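## Task

Put the red wire down on its own, at least a hand's width away from all the other wires, and keep every wire from dangling over the table's edge.

## Robot and tools

ROBOT. Two arms, left_arm and right_arm, each with a two-finger gripper and a wrist camera. Base positions in the scene frame: left_arm about (-0.003, +0.297, 0) m, right_arm about (-0.003, -0.293, -0.001) m, each slightly rotated. A bar, a plate behind it and a low rail sit between the bases and the table; their tops can stand up to about 3 cm above the table, and nothing warns of contact with them. Cameras: cam_head_left and cam_head_right (on a fixed beam behind the arms), cam_high, cam_low, cam_left_wrist, cam_right_wrist, all 896x504 pixels.

FRAMES. The scene frame has its origin at table height, halfway between the arms, a few cm behind the table's near edge; +x points out over the table, +y toward left_arm, +z up. Arm names do not match image sides. Reported positions and orientations use the scene frame and may be off by a few cm. Offsets in commands are along each arm's own Hand target axes, not the scene axes. The gripper's fingers point along its +z and open and close along its y; the reported position is between the pads, roughly 1 cm short of the fingertips.

ROW FORMAT (shared by execute_actions and move). A row is 14 numbers, each in [-1, 1], always for both arms: left_arm dx, dy, dz, rx, ry, rz, opening, then right_arm in the same order. The first six are an offset from that arm's Hand target at the start of the action or move, not a pose; 1.0 equals 0.6 m of travel or 180 degrees of turn, and rx, ry, rz form a single rotation vector. Every row counts from that same start, not from the previous row, but each new action or call starts from the current Hand target, so sending the same offset twice moves twice. All zeros for an arm re-commands its present Hand target. Opening is absolute: +1 fully open (0.093 m), -1 closed. A 0 opening is a real command, so repeat the current opening to leave a gripper unchanged.

execute_actions: actions is a list of actions; each action is a list of up to 15 rows, one per 1/30 s step, the final row held to fill 15 steps. cameras optionally lists camera names, ["all"] or []; an unknown name voids the call. Images come only with an empty actions list or when cameras requests them.

move: target is one row or a list of up to 15 rows, all offsets from the same starting Hand targets. speed is the top path speed in m/s (0.002 to 2.9, default 0.25; rotation up to twice that in rad/s), one value or one per target. blend, in m, rounds corners for a list; 0 stops at each. opening_speed (0.2 or more, per second on the -1..+1 scale) ramps the fingers. grip_force sets pad force in N, 10 to 50, per arm or shared; it persists and below 50 the fingers close slowly. blocking=false returns early while the move continues. Paths are straight, do not avoid obstacles or the other arm, and last at most 10 s. Grippers lag and overshoot more at high speed and near full stretch. Route around an arm's own base rather than past it. The result adds a move: line, e.g. done, off_target, moving, held or fault, plus limits such as paced (pose clipped) or held (steps withheld). done means within 10 mm and 2 degrees; neither done nor off_target says whether anything is touched.

wait: seconds 0 to 10; arms keep their last command; a running move continues. stop: brakes a running move. zoom_image: camera and region [x0, y0, x1, y1] in pixels, at most 504 by 504, from that camera's newest image. finished_scene: scene is this scene's number; it is final, and the task must remain solved with the robot released.

RESULTS. Each gripper's end_effector_position (m) and end_effector_quat_wxyz in the scene frame; Hand target (the pose later offsets start from, after a clip that keeps commanded orientation within 40 degrees of the measured one); Tool commands; grip_measured (+1 open, -1 closed; pads meet near -0.94, and each mm of held width adds about 0.0208); Joint positions (last entry is the finger gap in m), joint torques, joint velocities, motor temperatures. Grippers often rest short of or below the target, or tilted; check after each move and send the missing distance, or re-level the gripper. Small moves may not happen or may drift sideways.

GRIPPING. To hold, keep sending the closing number; to release, send a value well above the reading for the object's width. A sudden command far below that reading briefly squeezes hard.

AVOID. Dropping or flinging wires, releasing them while moving, fast impacts, pressing hard into the table or fixtures, the two arms or grippers touching each other (clearance checks do not guard the grippers), gripping the other arm's fingers, strain on the wrist camera cables, and any wire falling or being left off the table. Pushing against something keeps pressing until you command the target back past the gripper. Long holding, stretched poses or unreachable targets heat motors: a MOTOR HOT line appears at 75 °C, at 90 °C the arm folds and stops working, and at 100 °C it goes limp. Loose objects may get nudged occasionally.

Each tool is called after "Call:" by a JSON object that holds its "op" and its "data".

## Session

Call:
{"op": "execute_actions", "data": {"actions": []}}

Scene clock: 0.00 s.
left_arm: end_effector_position=(+0.3004, +0.0606, +0.2430) grip_measured=-0.915 end_effector_quat_wxyz=(+0.484, +0.479, +0.609, -0.406) | right_arm: end_effector_position=(+0.3707, -0.2730, +0.4027) grip_measured=+1.000 end_effector_quat_wxyz=(+0.708, -0.019, +0.706, +0.019)
Joint positions: left_arm=[-0.353 1.43 0.892 0.055 1.007 0.371 0.001] | right_arm=[0 1.047 1.047 0 0 0 0.093]
Joint velocities: within noise
Joint torques (N m): no reading
Motor temperatures (°C): left_arm=[26 30 32 29 28 25 26] | right_arm=[27 39 32 27 27 24 29]
Heat: left arm: 32 °C; right arm: 39 °C.
Hand target: left_arm +0.3013, +0.0597, +0.2523; +0.495, +0.483, +0.600, -0.403 | right_arm +0.3699, -0.2731, +0.4044; +0.708, -0.019, +0.706, +0.019
Tool commands: left_gripper/opening=-0.921875 right_gripper/opening=+1.0

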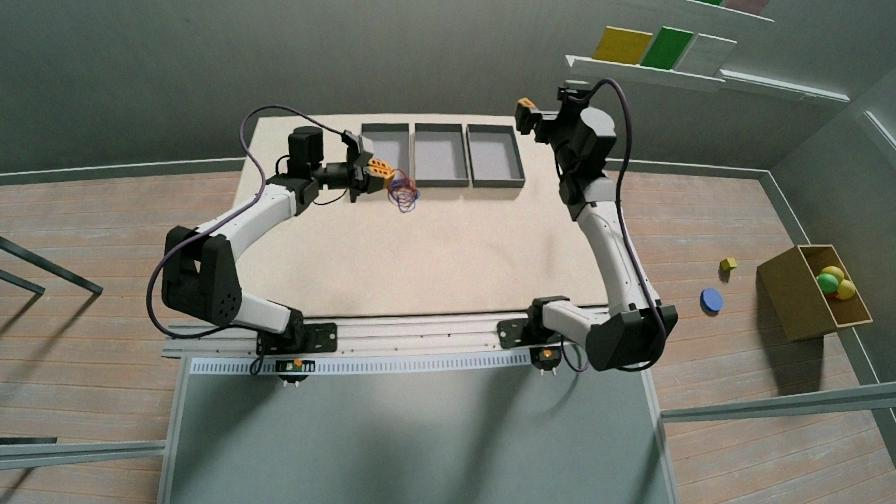

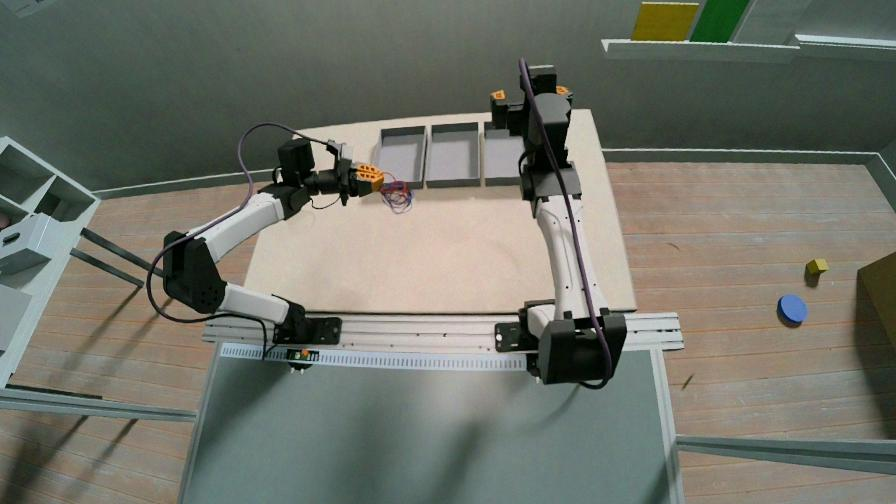

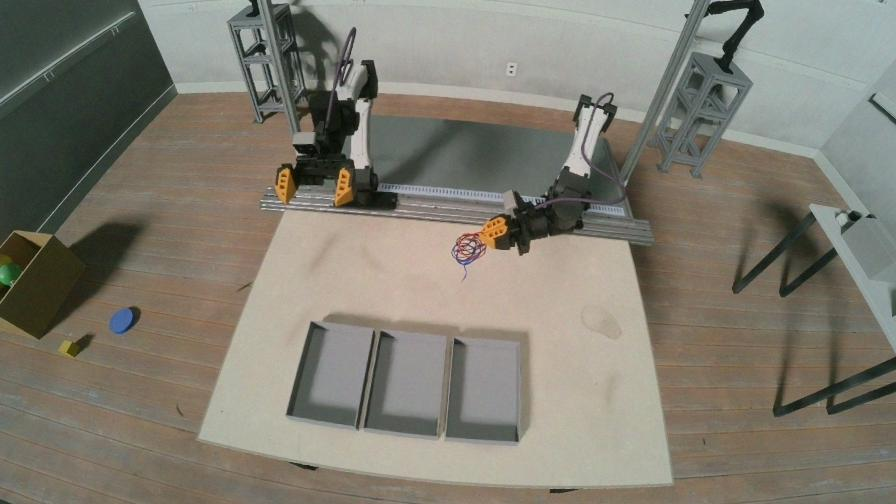

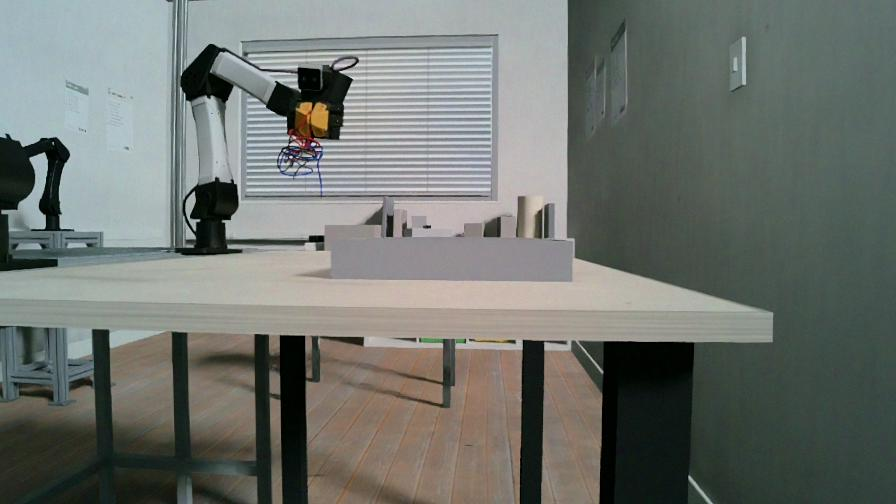

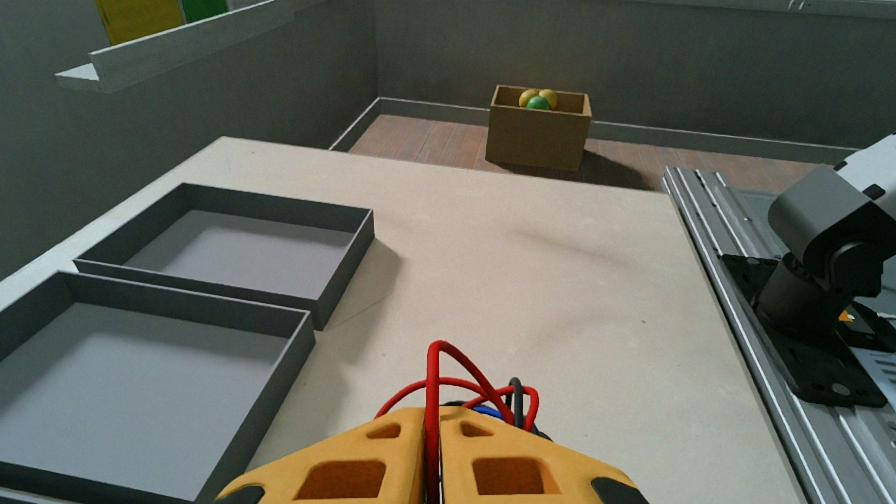

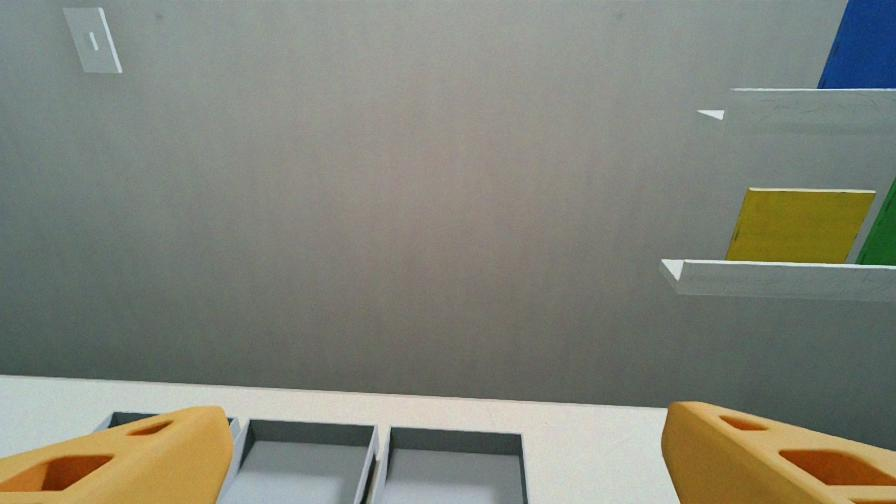

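Call:
{"op": "zoom_image", "data": {"camera": "cam_high", "region": [430, 200, 530, 290]}}

Call:
{"op": "zoom_image", "data": {"camera": "cam_low", "region": [250, 80, 370, 210]}}

Call:
{"op": "zoom_image", "data": {"camera": "cam_head_right", "region": [350, 150, 440, 230]}}

Call:
{"op": "zoom_image", "data": {"camera": "cam_left_wrist", "region": [340, 320, 580, 504]}}

Scaled by 5.040 from the camera's 896x504 image, which has a finer 1280x720 frame.

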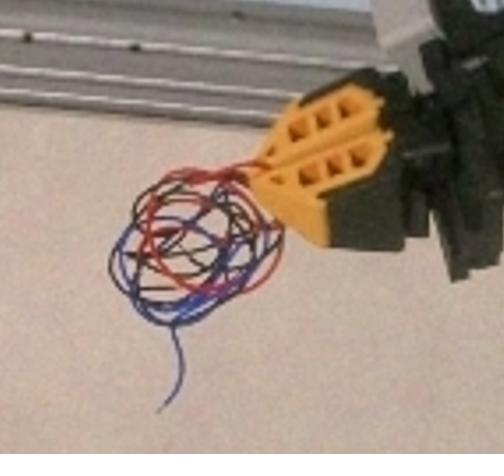

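Scaled by 3.877 from the camera's 896x504 image, which has a finer 1280x720 frame.

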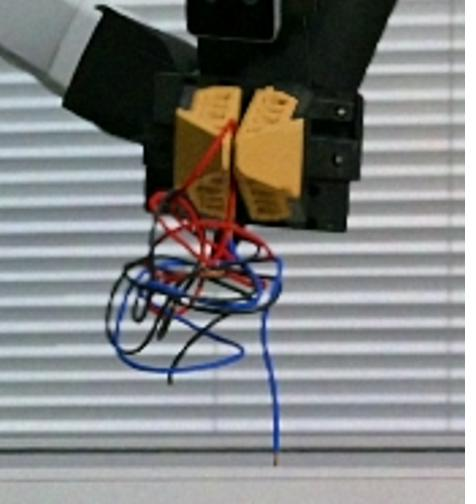

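Scaled by 5.600 from the camera's 896x504 image, which has a finer 1280x720 frame.

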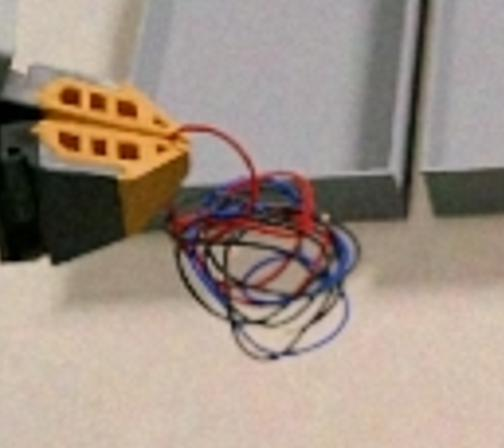

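Scaled by 2.100 from the camera's 896x504 image, which has a finer 1280x720 frame.

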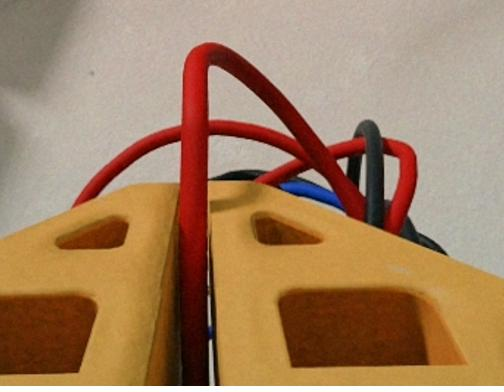

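Call:
{"op": "move", "data": {"target": [-0.25,0.097,-0.026,0,0,0,-1,0.25,0.178,-0.19,-0.25,0,0,1], "speed": 0.2, "cameras": ["all"]}}

Scene clock: 21.43 s.
left_arm: end_effector_position=(+0.3580, +0.0595, +0.3951) grip_measured=-0.967 end_effector_quat_wxyz=(+0.486, +0.475, +0.611, -0.407) | right_arm: end_effector_position=(+0.2535, -0.1728, +0.2593) grip_measured=+1.000 end_effector_quat_wxyz=(+0.650, -0.286, +0.645, +0.284)
Joint positions: left_arm=[-0.323 1.662 1.725 -0.561 1.029 0.386 0] | right_arm=[-0.082 0.703 0.359 0.349 -0.858 0 0.093]
Joint torques (N m): left_arm=[0.27 -5.39 8.5 1.9 0.37 0.15] | right_arm=[-0.06 -1.7 5.27 2.02 -0.11 0.23]
Motor temperatures (°C): left_arm=[26 33 36 32 28 25 26] | right_arm=[27 40 36 33 27 24 29]
Heat: left arm: 36 °C; right arm: 40 °C.
Hand target: left_arm +0.3615, +0.0597, +0.4023; +0.495, +0.483, +0.600, -0.403 | right_arm +0.2508, -0.1723, +0.2542; +0.647, -0.288, +0.645, +0.288
Off the commanded pose: left_arm 0.008 m, 2 deg | right_arm 0.006 m, 1 deg.
move: done

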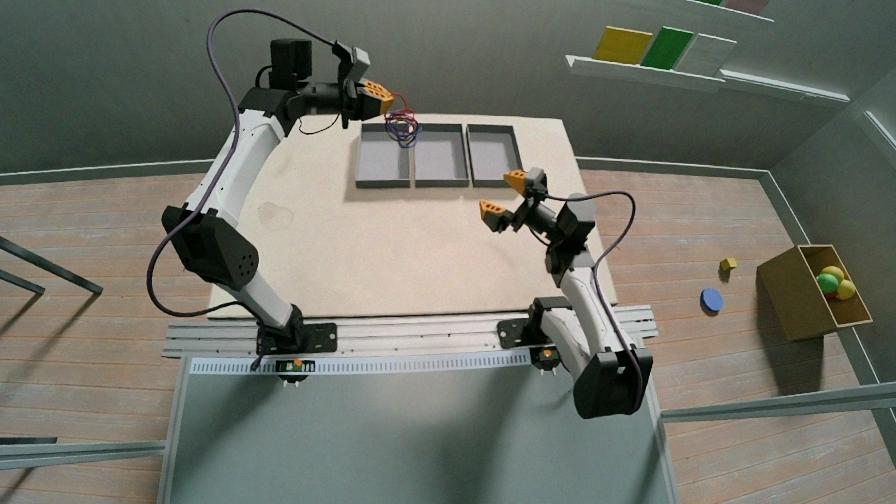

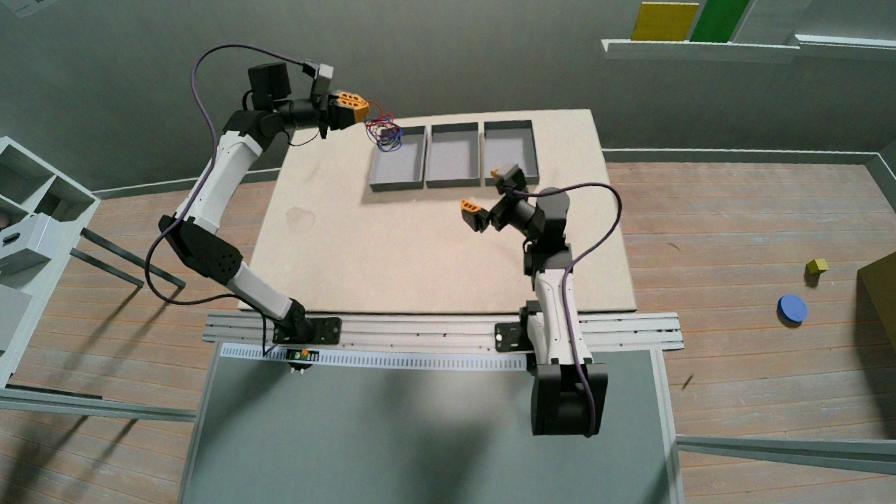

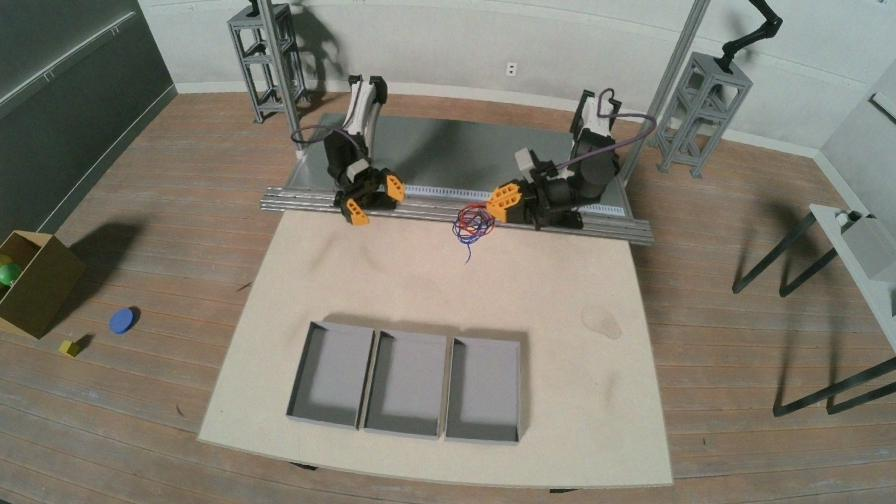

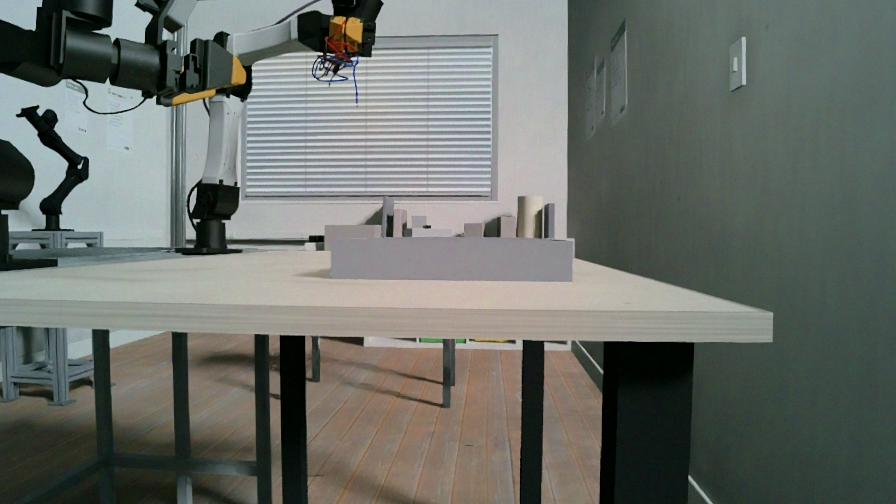

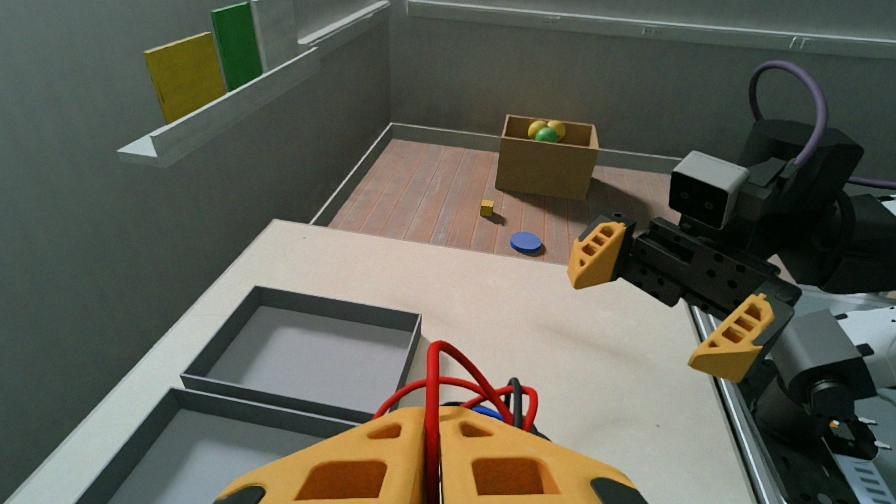

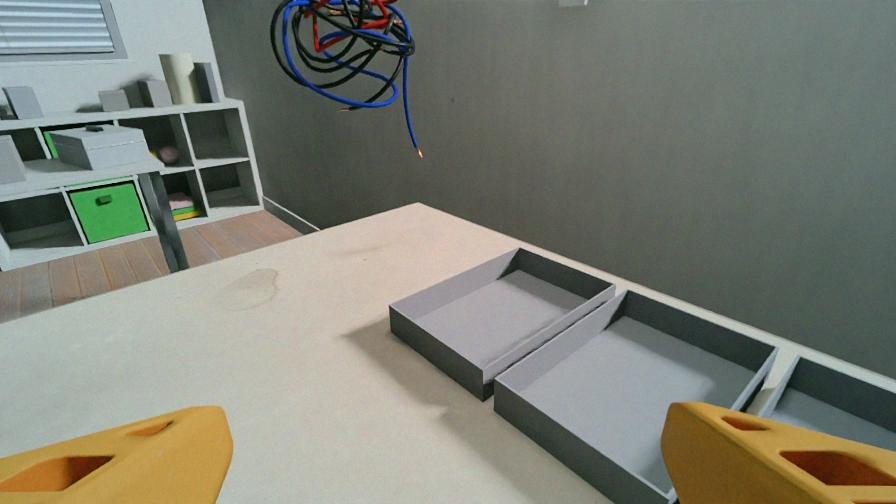

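Call:
{"op": "move", "data": {"target": [0,0,0,0,0,0,-1,-0.06,0.03,0.2,0,0,0,1], "speed": 0.2, "cameras": ["cam_right_wrist","cam_low","cam_high","cam_left_wrist"]}}

Scene clock: 32.17 s.
left_arm: end_effector_position=(+0.3579, +0.0596, +0.3950) grip_measured=-0.967 end_effector_quat_wxyz=(+0.485, +0.475, +0.611, -0.406) | right_arm: end_effector_position=(+0.3123, -0.0729, +0.2782) grip_measured=+1.000 end_effector_quat_wxyz=(+0.636, -0.292, +0.652, +0.292)
Joint positions: left_arm=[-0.323 1.662 1.725 -0.562 1.029 0.387 0] | right_arm=[0.374 1.137 0.618 0.493 -0.425 0 0.093]
Joint torques (N m): left_arm=[0.29 -5.44 8.5 1.9 0.38 0.15] | right_arm=[0.55 -3.62 8.76 2.28 0.15 0.15]
Heat: left arm: 36 °C; right arm: 40 °C.
Hand target: left_arm +0.3615, +0.0597, +0.4023; +0.495, +0.483, +0.600, -0.403 | right_arm +0.3175, -0.0710, +0.2905; +0.647, -0.288, +0.645, +0.288
Off the commanded pose: left_arm 0.008 m, 2 deg | right_arm 0.013 m, 2 deg.
move: off_target (right_arm)
Images, in order (width x height): cam_high 896x504, cam_low 896x504, cam_left_wrist 896x504, cam_right_wrist 896x504.

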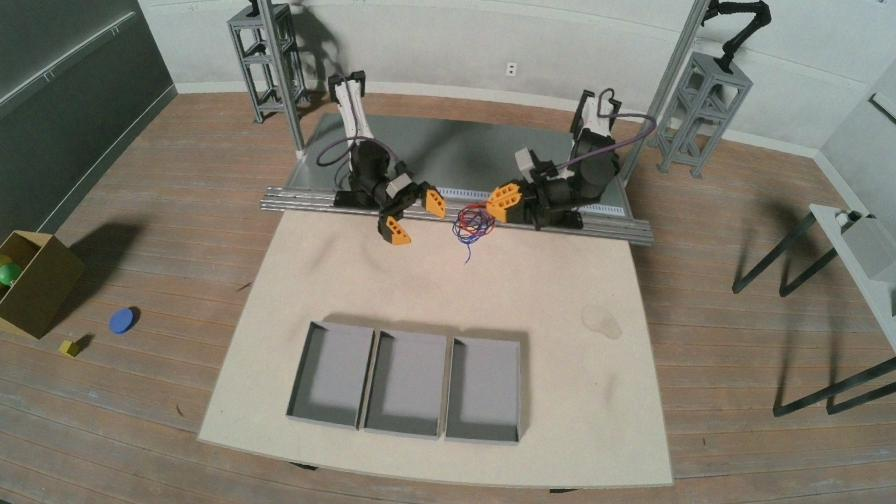

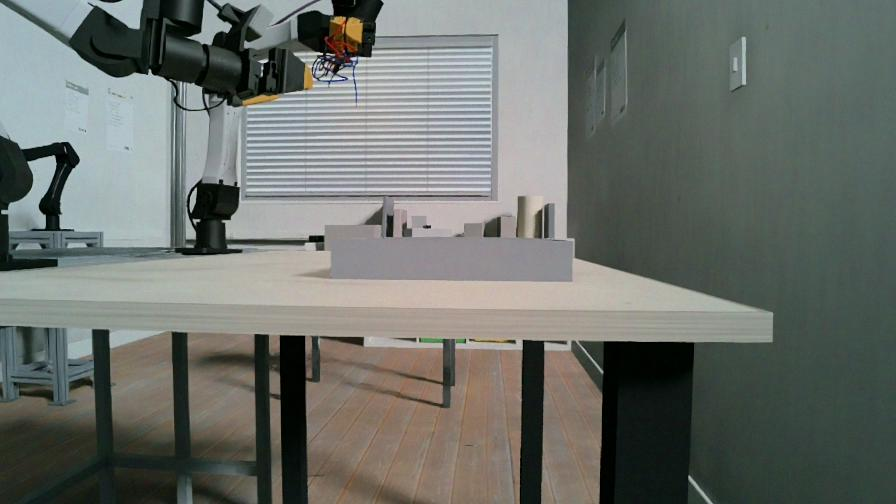

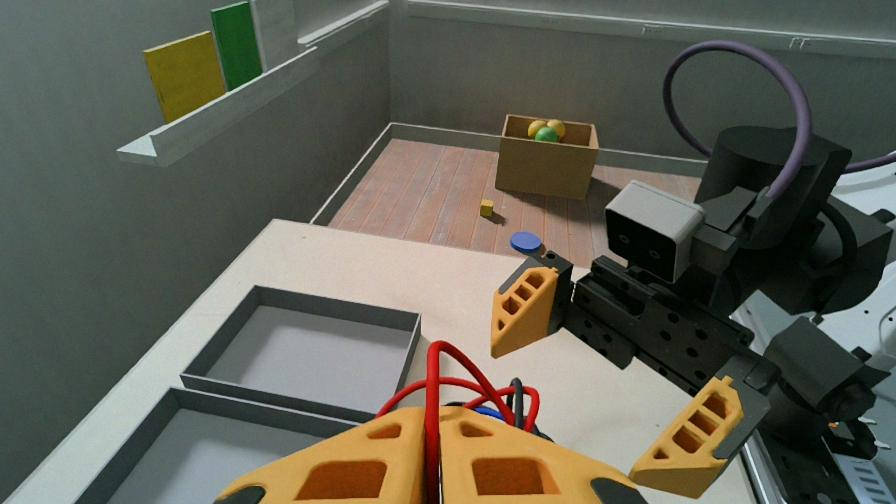

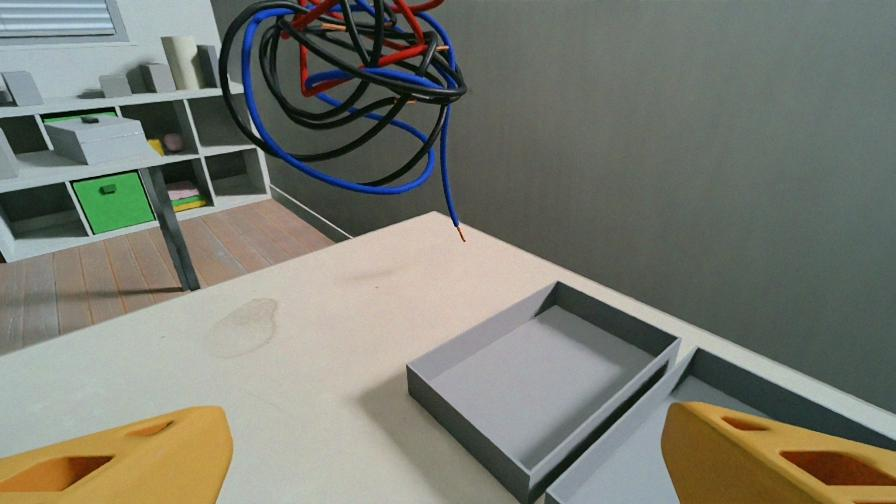

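Call:
{"op": "move", "data": {"target": [0,0,0,0,0,0,-1,-0.058,0,0.055,0,0,0,0], "speed": 0.15, "cameras": ["cam_right_wrist","cam_low","cam_left_wrist"]}}

Scene clock: 39.80 s.
left_arm: end_effector_position=(+0.3579, +0.0596, +0.3950) grip_measured=-0.967 end_effector_quat_wxyz=(+0.485, +0.475, +0.611, -0.406) | right_arm: end_effector_position=(+0.3357, -0.0489, +0.3187) grip_measured=+0.001 end_effector_quat_wxyz=(+0.644, -0.292, +0.645, +0.291)
Joint positions: left_arm=[-0.323 1.662 1.725 -0.562 1.029 0.387 0] | right_arm=[0.422 1.241 0.825 0.411 -0.374 0 0.045]
Joint torques (N m): left_arm=[0.23 -5.42 8.51 1.91 0.38 0.15] | right_arm=[0.98 -4.88 9.02 2 0.16 0.18]
Heat: left arm: 37 °C; right arm: 40 °C.
Hand target: left_arm +0.3615, +0.0597, +0.4023; +0.495, +0.483, +0.600, -0.403 | right_arm +0.3396, -0.0466, +0.3253; +0.647, -0.288, +0.645, +0.288
Off the commanded pose: left_arm 0.008 m, 2 deg | right_arm 0.008 m, 1 deg.
move: done
Images, in order (width x height): cam_low 896x504, cam_left_wrist 896x504, cam_right_wrist 896x504.

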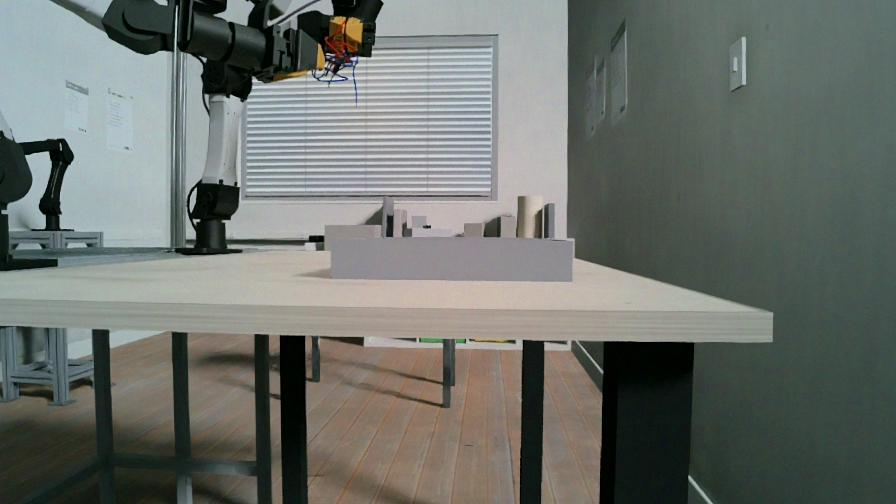

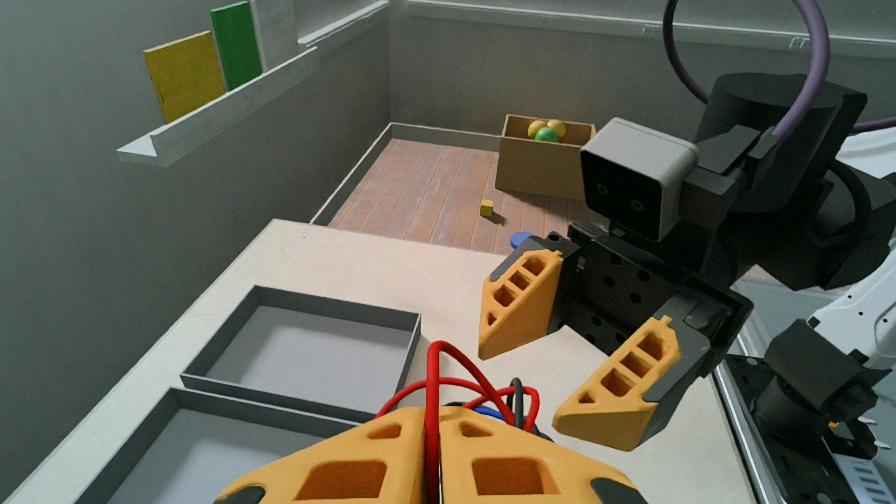

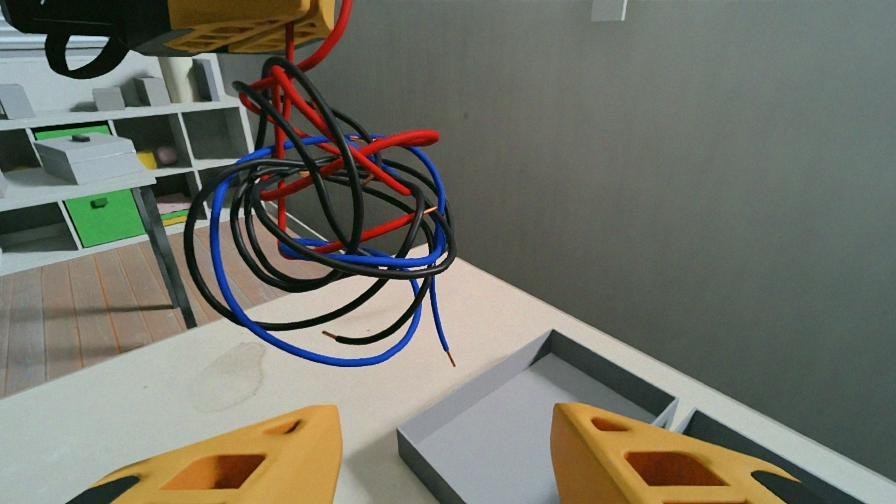

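Call:
{"op": "move", "data": {"target": [0,0,0,0,0,0,-1,-0.015,-0.008,0.045,0,0,0,-0.4], "speed": 0.1, "cameras": ["cam_right_wrist","cam_left_wrist"]}}

Scene clock: 47.63 s.
left_arm: end_effector_position=(+0.3579, +0.0596, +0.3950) grip_measured=-0.967 end_effector_quat_wxyz=(+0.485, +0.475, +0.611, -0.406) | right_arm: end_effector_position=(+0.3570, -0.0326, +0.3272) grip_measured=-0.399 end_effector_quat_wxyz=(+0.643, -0.292, +0.646, +0.291)
Joint positions: left_arm=[-0.323 1.662 1.725 -0.562 1.029 0.387 0] | right_arm=[0.439 1.344 0.934 0.404 -0.357 0 0.026]
Joint torques (N m): left_arm=[0.25 -5.41 8.53 1.9 0.38 0.17] | right_arm=[0.98 -5.74 9.28 2 0.15 0.12]
Heat: left arm: 37 °C; right arm: 40 °C.
Hand target: left_arm +0.3615, +0.0597, +0.4023; +0.495, +0.483, +0.600, -0.403 | right_arm +0.3612, -0.0298, +0.3342; +0.647, -0.288, +0.645, +0.288
Off the commanded pose: left_arm 0.008 m, 2 deg | right_arm 0.009 m, 1 deg.
move: done
Images, in order (width x height): cam_left_wrist 896x504, cam_right_wrist 896x504.

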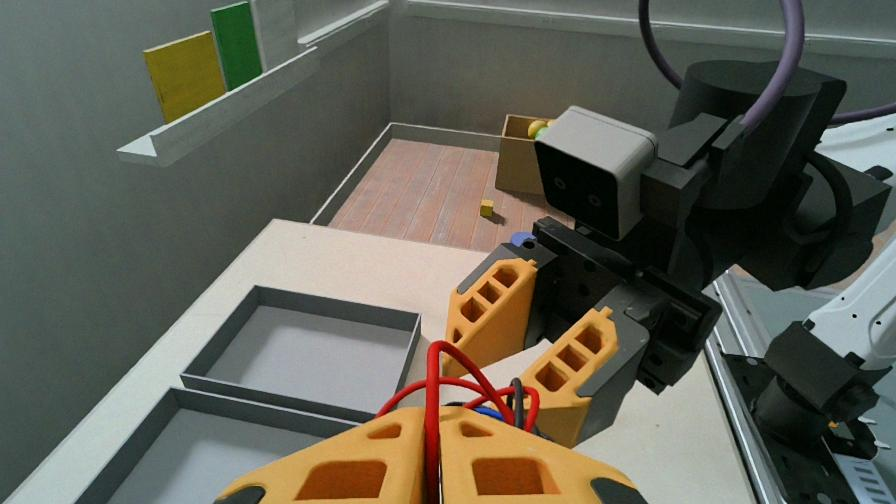

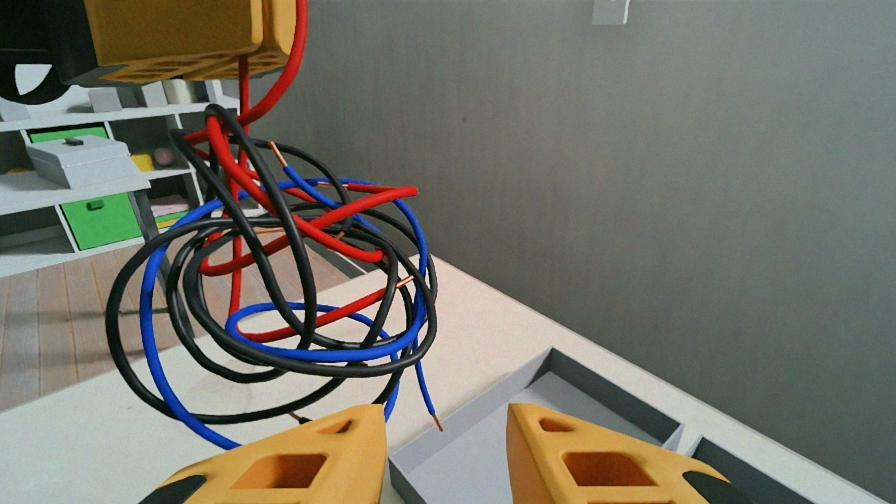

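Call:
{"op": "move", "data": {"target": [0,0,0,0,0,0,-1,-0.005,0.0,0.057,0,0,0,-0.4], "speed": 0.1, "cameras": ["cam_right_wrist","cam_left_wrist"]}}

Scene clock: 52.00 s.
left_arm: end_effector_position=(+0.3579, +0.0596, +0.3950) grip_measured=-0.967 end_effector_quat_wxyz=(+0.485, +0.475, +0.611, -0.406) | right_arm: end_effector_position=(+0.3800, -0.0078, +0.3284) grip_measured=-0.399 end_effector_quat_wxyz=(+0.640, -0.292, +0.649, +0.290)
Joint positions: left_arm=[-0.323 1.662 1.725 -0.562 1.029 0.387 0] | right_arm=[0.474 1.469 1.05 0.403 -0.321 0 0.026]
Joint torques (N m): left_arm=[0.29 -5.42 8.55 1.88 0.37 0.15] | right_arm=[1.03 -7.09 9.5 2.12 0.14 0.18]
Heat: left arm: 37 °C; right arm: 40 °C.
Hand target: left_arm +0.3615, +0.0597, +0.4023; +0.495, +0.483, +0.600, -0.403 | right_arm +0.3840, -0.0043, +0.3373; +0.647, -0.288, +0.645, +0.288
Off the commanded pose: left_arm 0.008 m, 2 deg | right_arm 0.010 m, 1 deg.
move: done
Images, in order (width x height): cam_left_wrist 896x504, cam_right_wrist 896x504.

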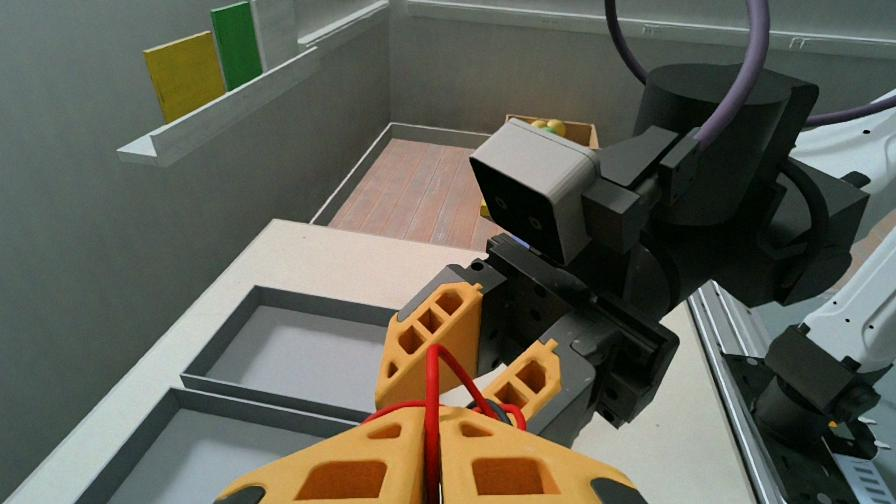

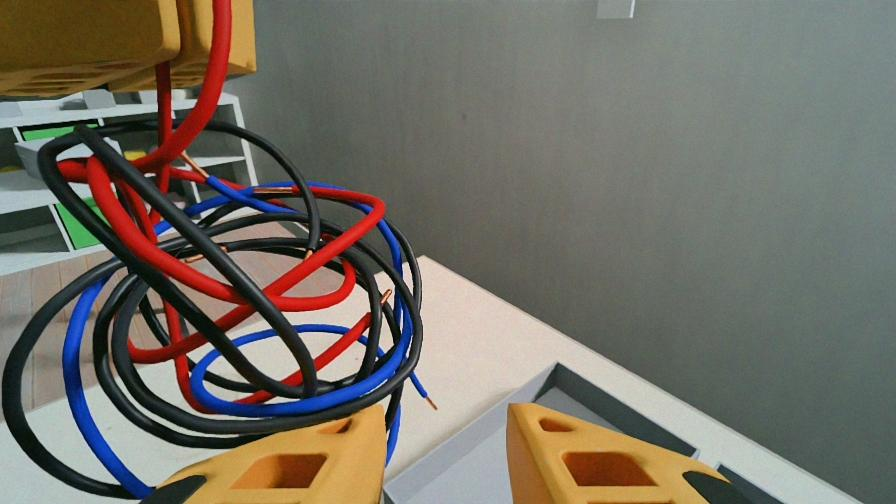

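Call:
{"op": "move", "data": {"target": [[0,0,0,0,0,0,-1,0.0,0.0,-0.07,0,0,0,-0.4],[0,0,0,0,0,0,-1,0.065,0.0,-0.04,0,0,0,0],[0,0,0,0,0,0,-1,0.068,0.0,0.04,0,0,0,-0.1]], "speed": 0.12, "cameras": ["cam_right_wrist","cam_low","cam_high"]}}

Call:
{"op": "zoom_image", "data": {"camera": "cam_low", "region": [250, 0, 450, 120]}}

Scene clock: 63.30 s.
left_arm: end_effector_position=(+0.3579, +0.0596, +0.3950) grip_measured=-0.967 end_effector_quat_wxyz=(+0.485, +0.475, +0.611, -0.407) | right_arm: end_effector_position=(+0.3948, +0.0098, +0.2883) grip_measured=-0.099 end_effector_quat_wxyz=(+0.638, -0.293, +0.650, +0.290)
Joint positions: left_arm=[-0.323 1.662 1.725 -0.562 1.029 0.387 0] | right_arm=[0.497 1.593 1.008 0.564 -0.301 0 0.04]
Joint torques (N m): left_arm=[0.29 -5.41 8.5 1.89 0.38 0.15] | right_arm=[0.96 -7.99 8.91 2.23 0.16 0.05]
Heat: left arm: 38 °C; right arm: 41 °C.
Hand target: left_arm +0.3615, +0.0597, +0.4023; +0.495, +0.483, +0.600, -0.403 | right_arm +0.4002, +0.0135, +0.2966; +0.647, -0.288, +0.645, +0.288
Off the commanded pose: left_arm 0.008 m, 2 deg | right_arm 0.011 m, 1 deg.
move: off_target (right_arm); target 3's new opening was sent with right_arm's hand 0.011 m and 1 deg from that target
Images, in order (width x height): cam_high 896x504, cam_low 896x504, cam_right_wrist 896x504.

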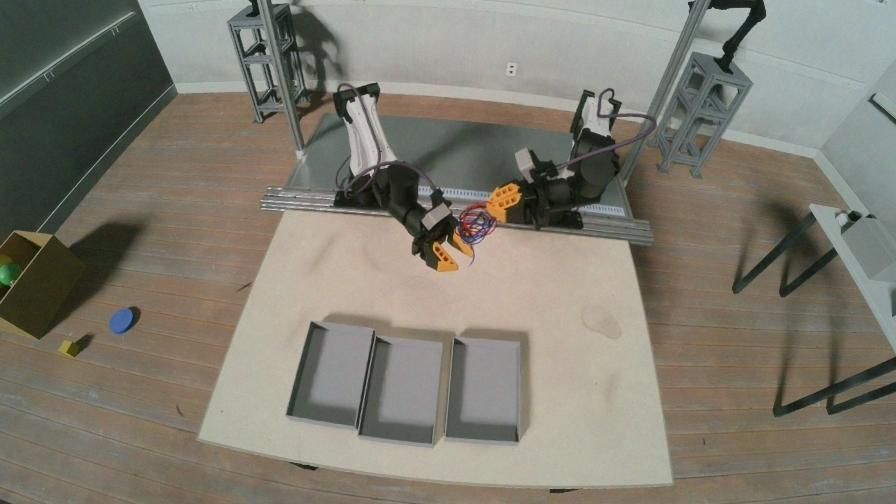

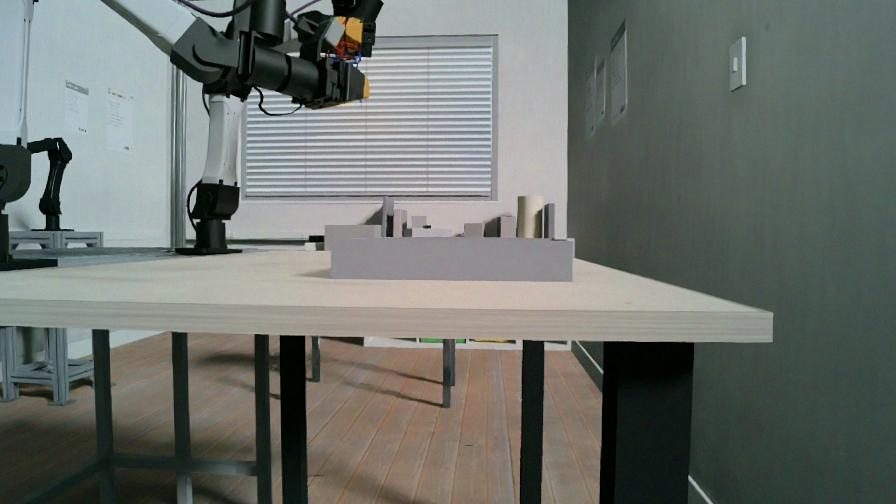

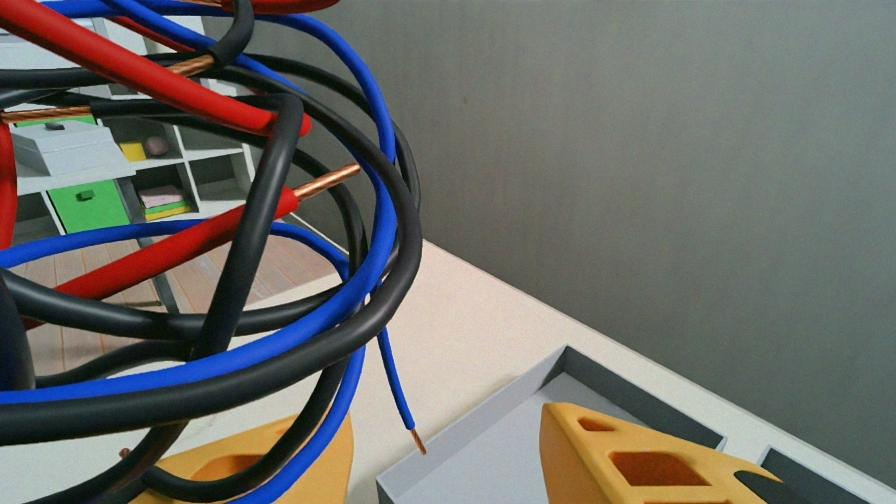

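Scaled by 2.520 from the camera's 896x504 image, which has a finer 1280x720 frame.

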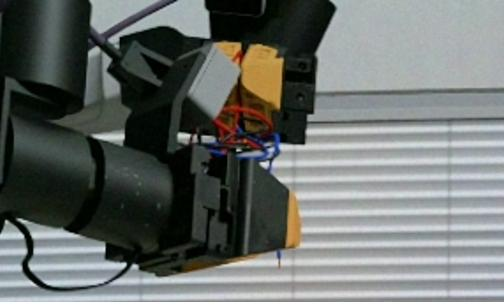

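Call:
{"op": "move", "data": {"target": [[0,0,0,0,0,0,-1,0.0,0.0,-0.13,0,0,0,-0.1],[0,0,0,0,0,0,-1,0.13,0.022,-0.15,0,-0.25,0,0.2],[0,0,0,0,0,0,-1,0.094,0.022,-0.033,0,-0.25,0,0.2]], "speed": 0.15, "cameras": ["cam_right_wrist","cam_low","cam_high"]}}

Call:
{"op": "zoom_image", "data": {"camera": "cam_low", "region": [250, 0, 450, 120]}}

Call:
{"op": "zoom_image", "data": {"camera": "cam_high", "region": [400, 180, 520, 290]}}

Scene clock: 84.90 s.
left_arm: end_effector_position=(+0.3579, +0.0596, +0.3950) grip_measured=-0.967 end_effector_quat_wxyz=(+0.485, +0.475, +0.611, -0.407) | right_arm: end_effector_position=(+0.3781, +0.0078, +0.2184) grip_measured=+0.199 end_effector_quat_wxyz=(+0.722, -0.231, +0.560, +0.334)
Joint positions: left_arm=[-0.323 1.662 1.725 -0.562 1.029 0.387 0] | right_arm=[0.536 1.928 0.719 1.484 -0.226 0.108 0.055]
Joint torques (N m): left_arm=[0.31 -5.44 8.54 1.89 0.38 0.15] | right_arm=[1.03 -8.69 6.41 3.02 0.28 -0.02]
Motor temperatures (°C): left_arm=[26 35 39 37 28 25 27] | right_arm=[27 43 42 42 27 24 29]
Heat: left arm: 39 °C; right arm: 43 °C.
Hand target: left_arm +0.3615, +0.0597, +0.4023; +0.495, +0.483, +0.600, -0.403 | right_arm +0.3773, +0.0078, +0.2401; +0.844, -0.156, +0.348, +0.376
Off the commanded pose: left_arm 0.008 m, 2 deg | right_arm 0.022 m, 30 deg.
joint sent to its limit (right arm) — joint 4 (wrist pitch), upper limit. The joint targets are off in orientation, not in position.
move: off_target (right_arm); target 2's new opening was sent with right_arm's hand 0.012 m and 34 deg from that target
Images, in order (width x height): cam_high 896x504, cam_low 896x504, cam_right_wrist 896x504.

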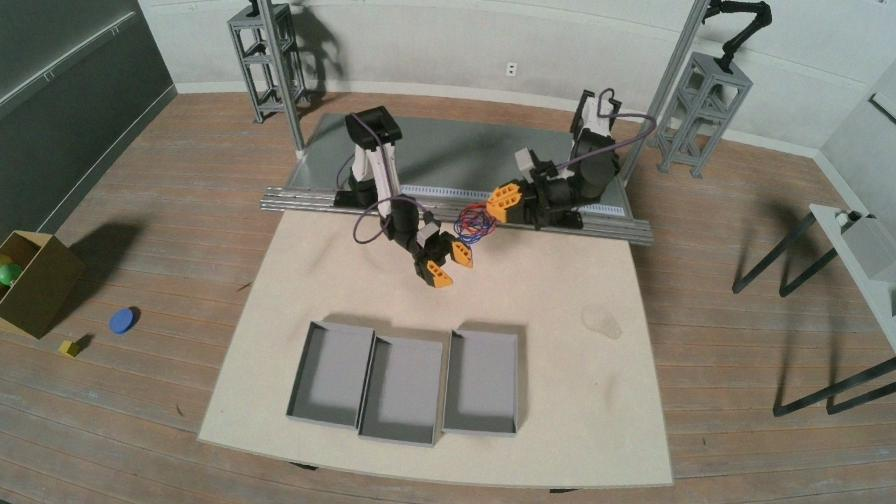

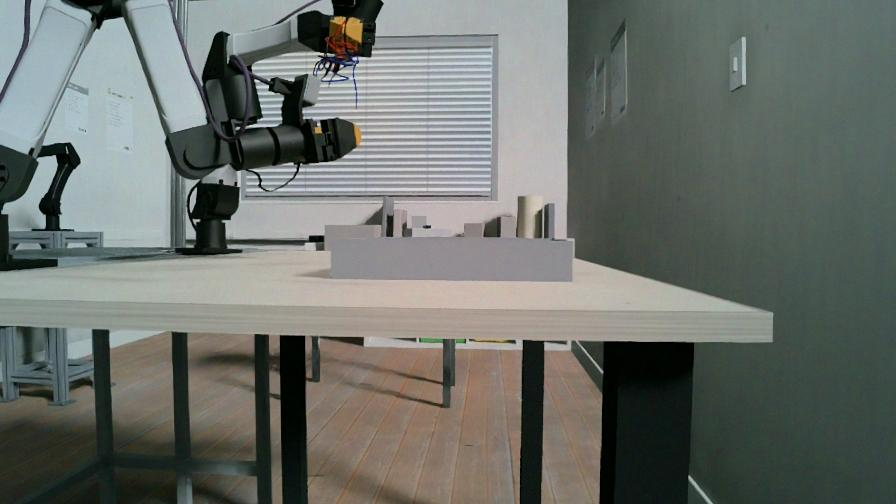

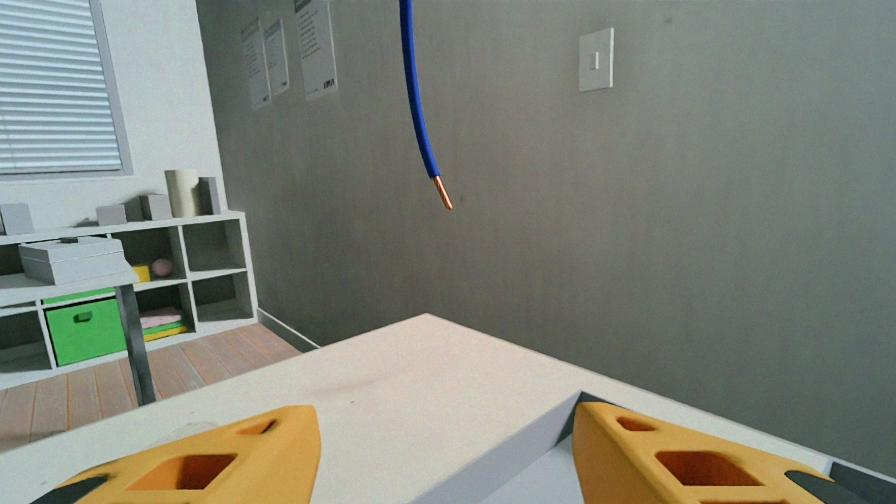

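Scaled by 2.520 from the camera's 896x504 image, which has a finer 1280x720 frame.

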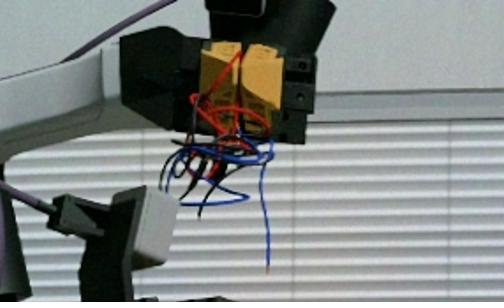

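Scaled by 4.200 from the camera's 896x504 image, which has a finer 1280x720 frame.

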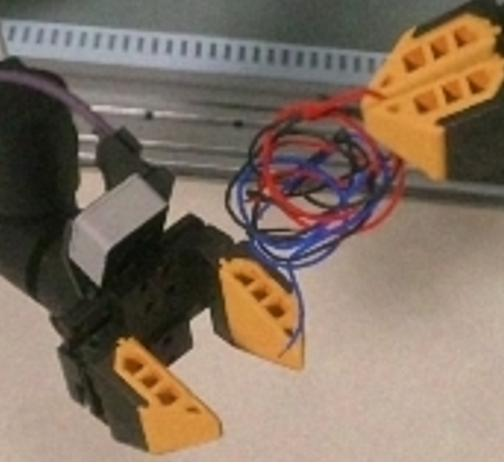

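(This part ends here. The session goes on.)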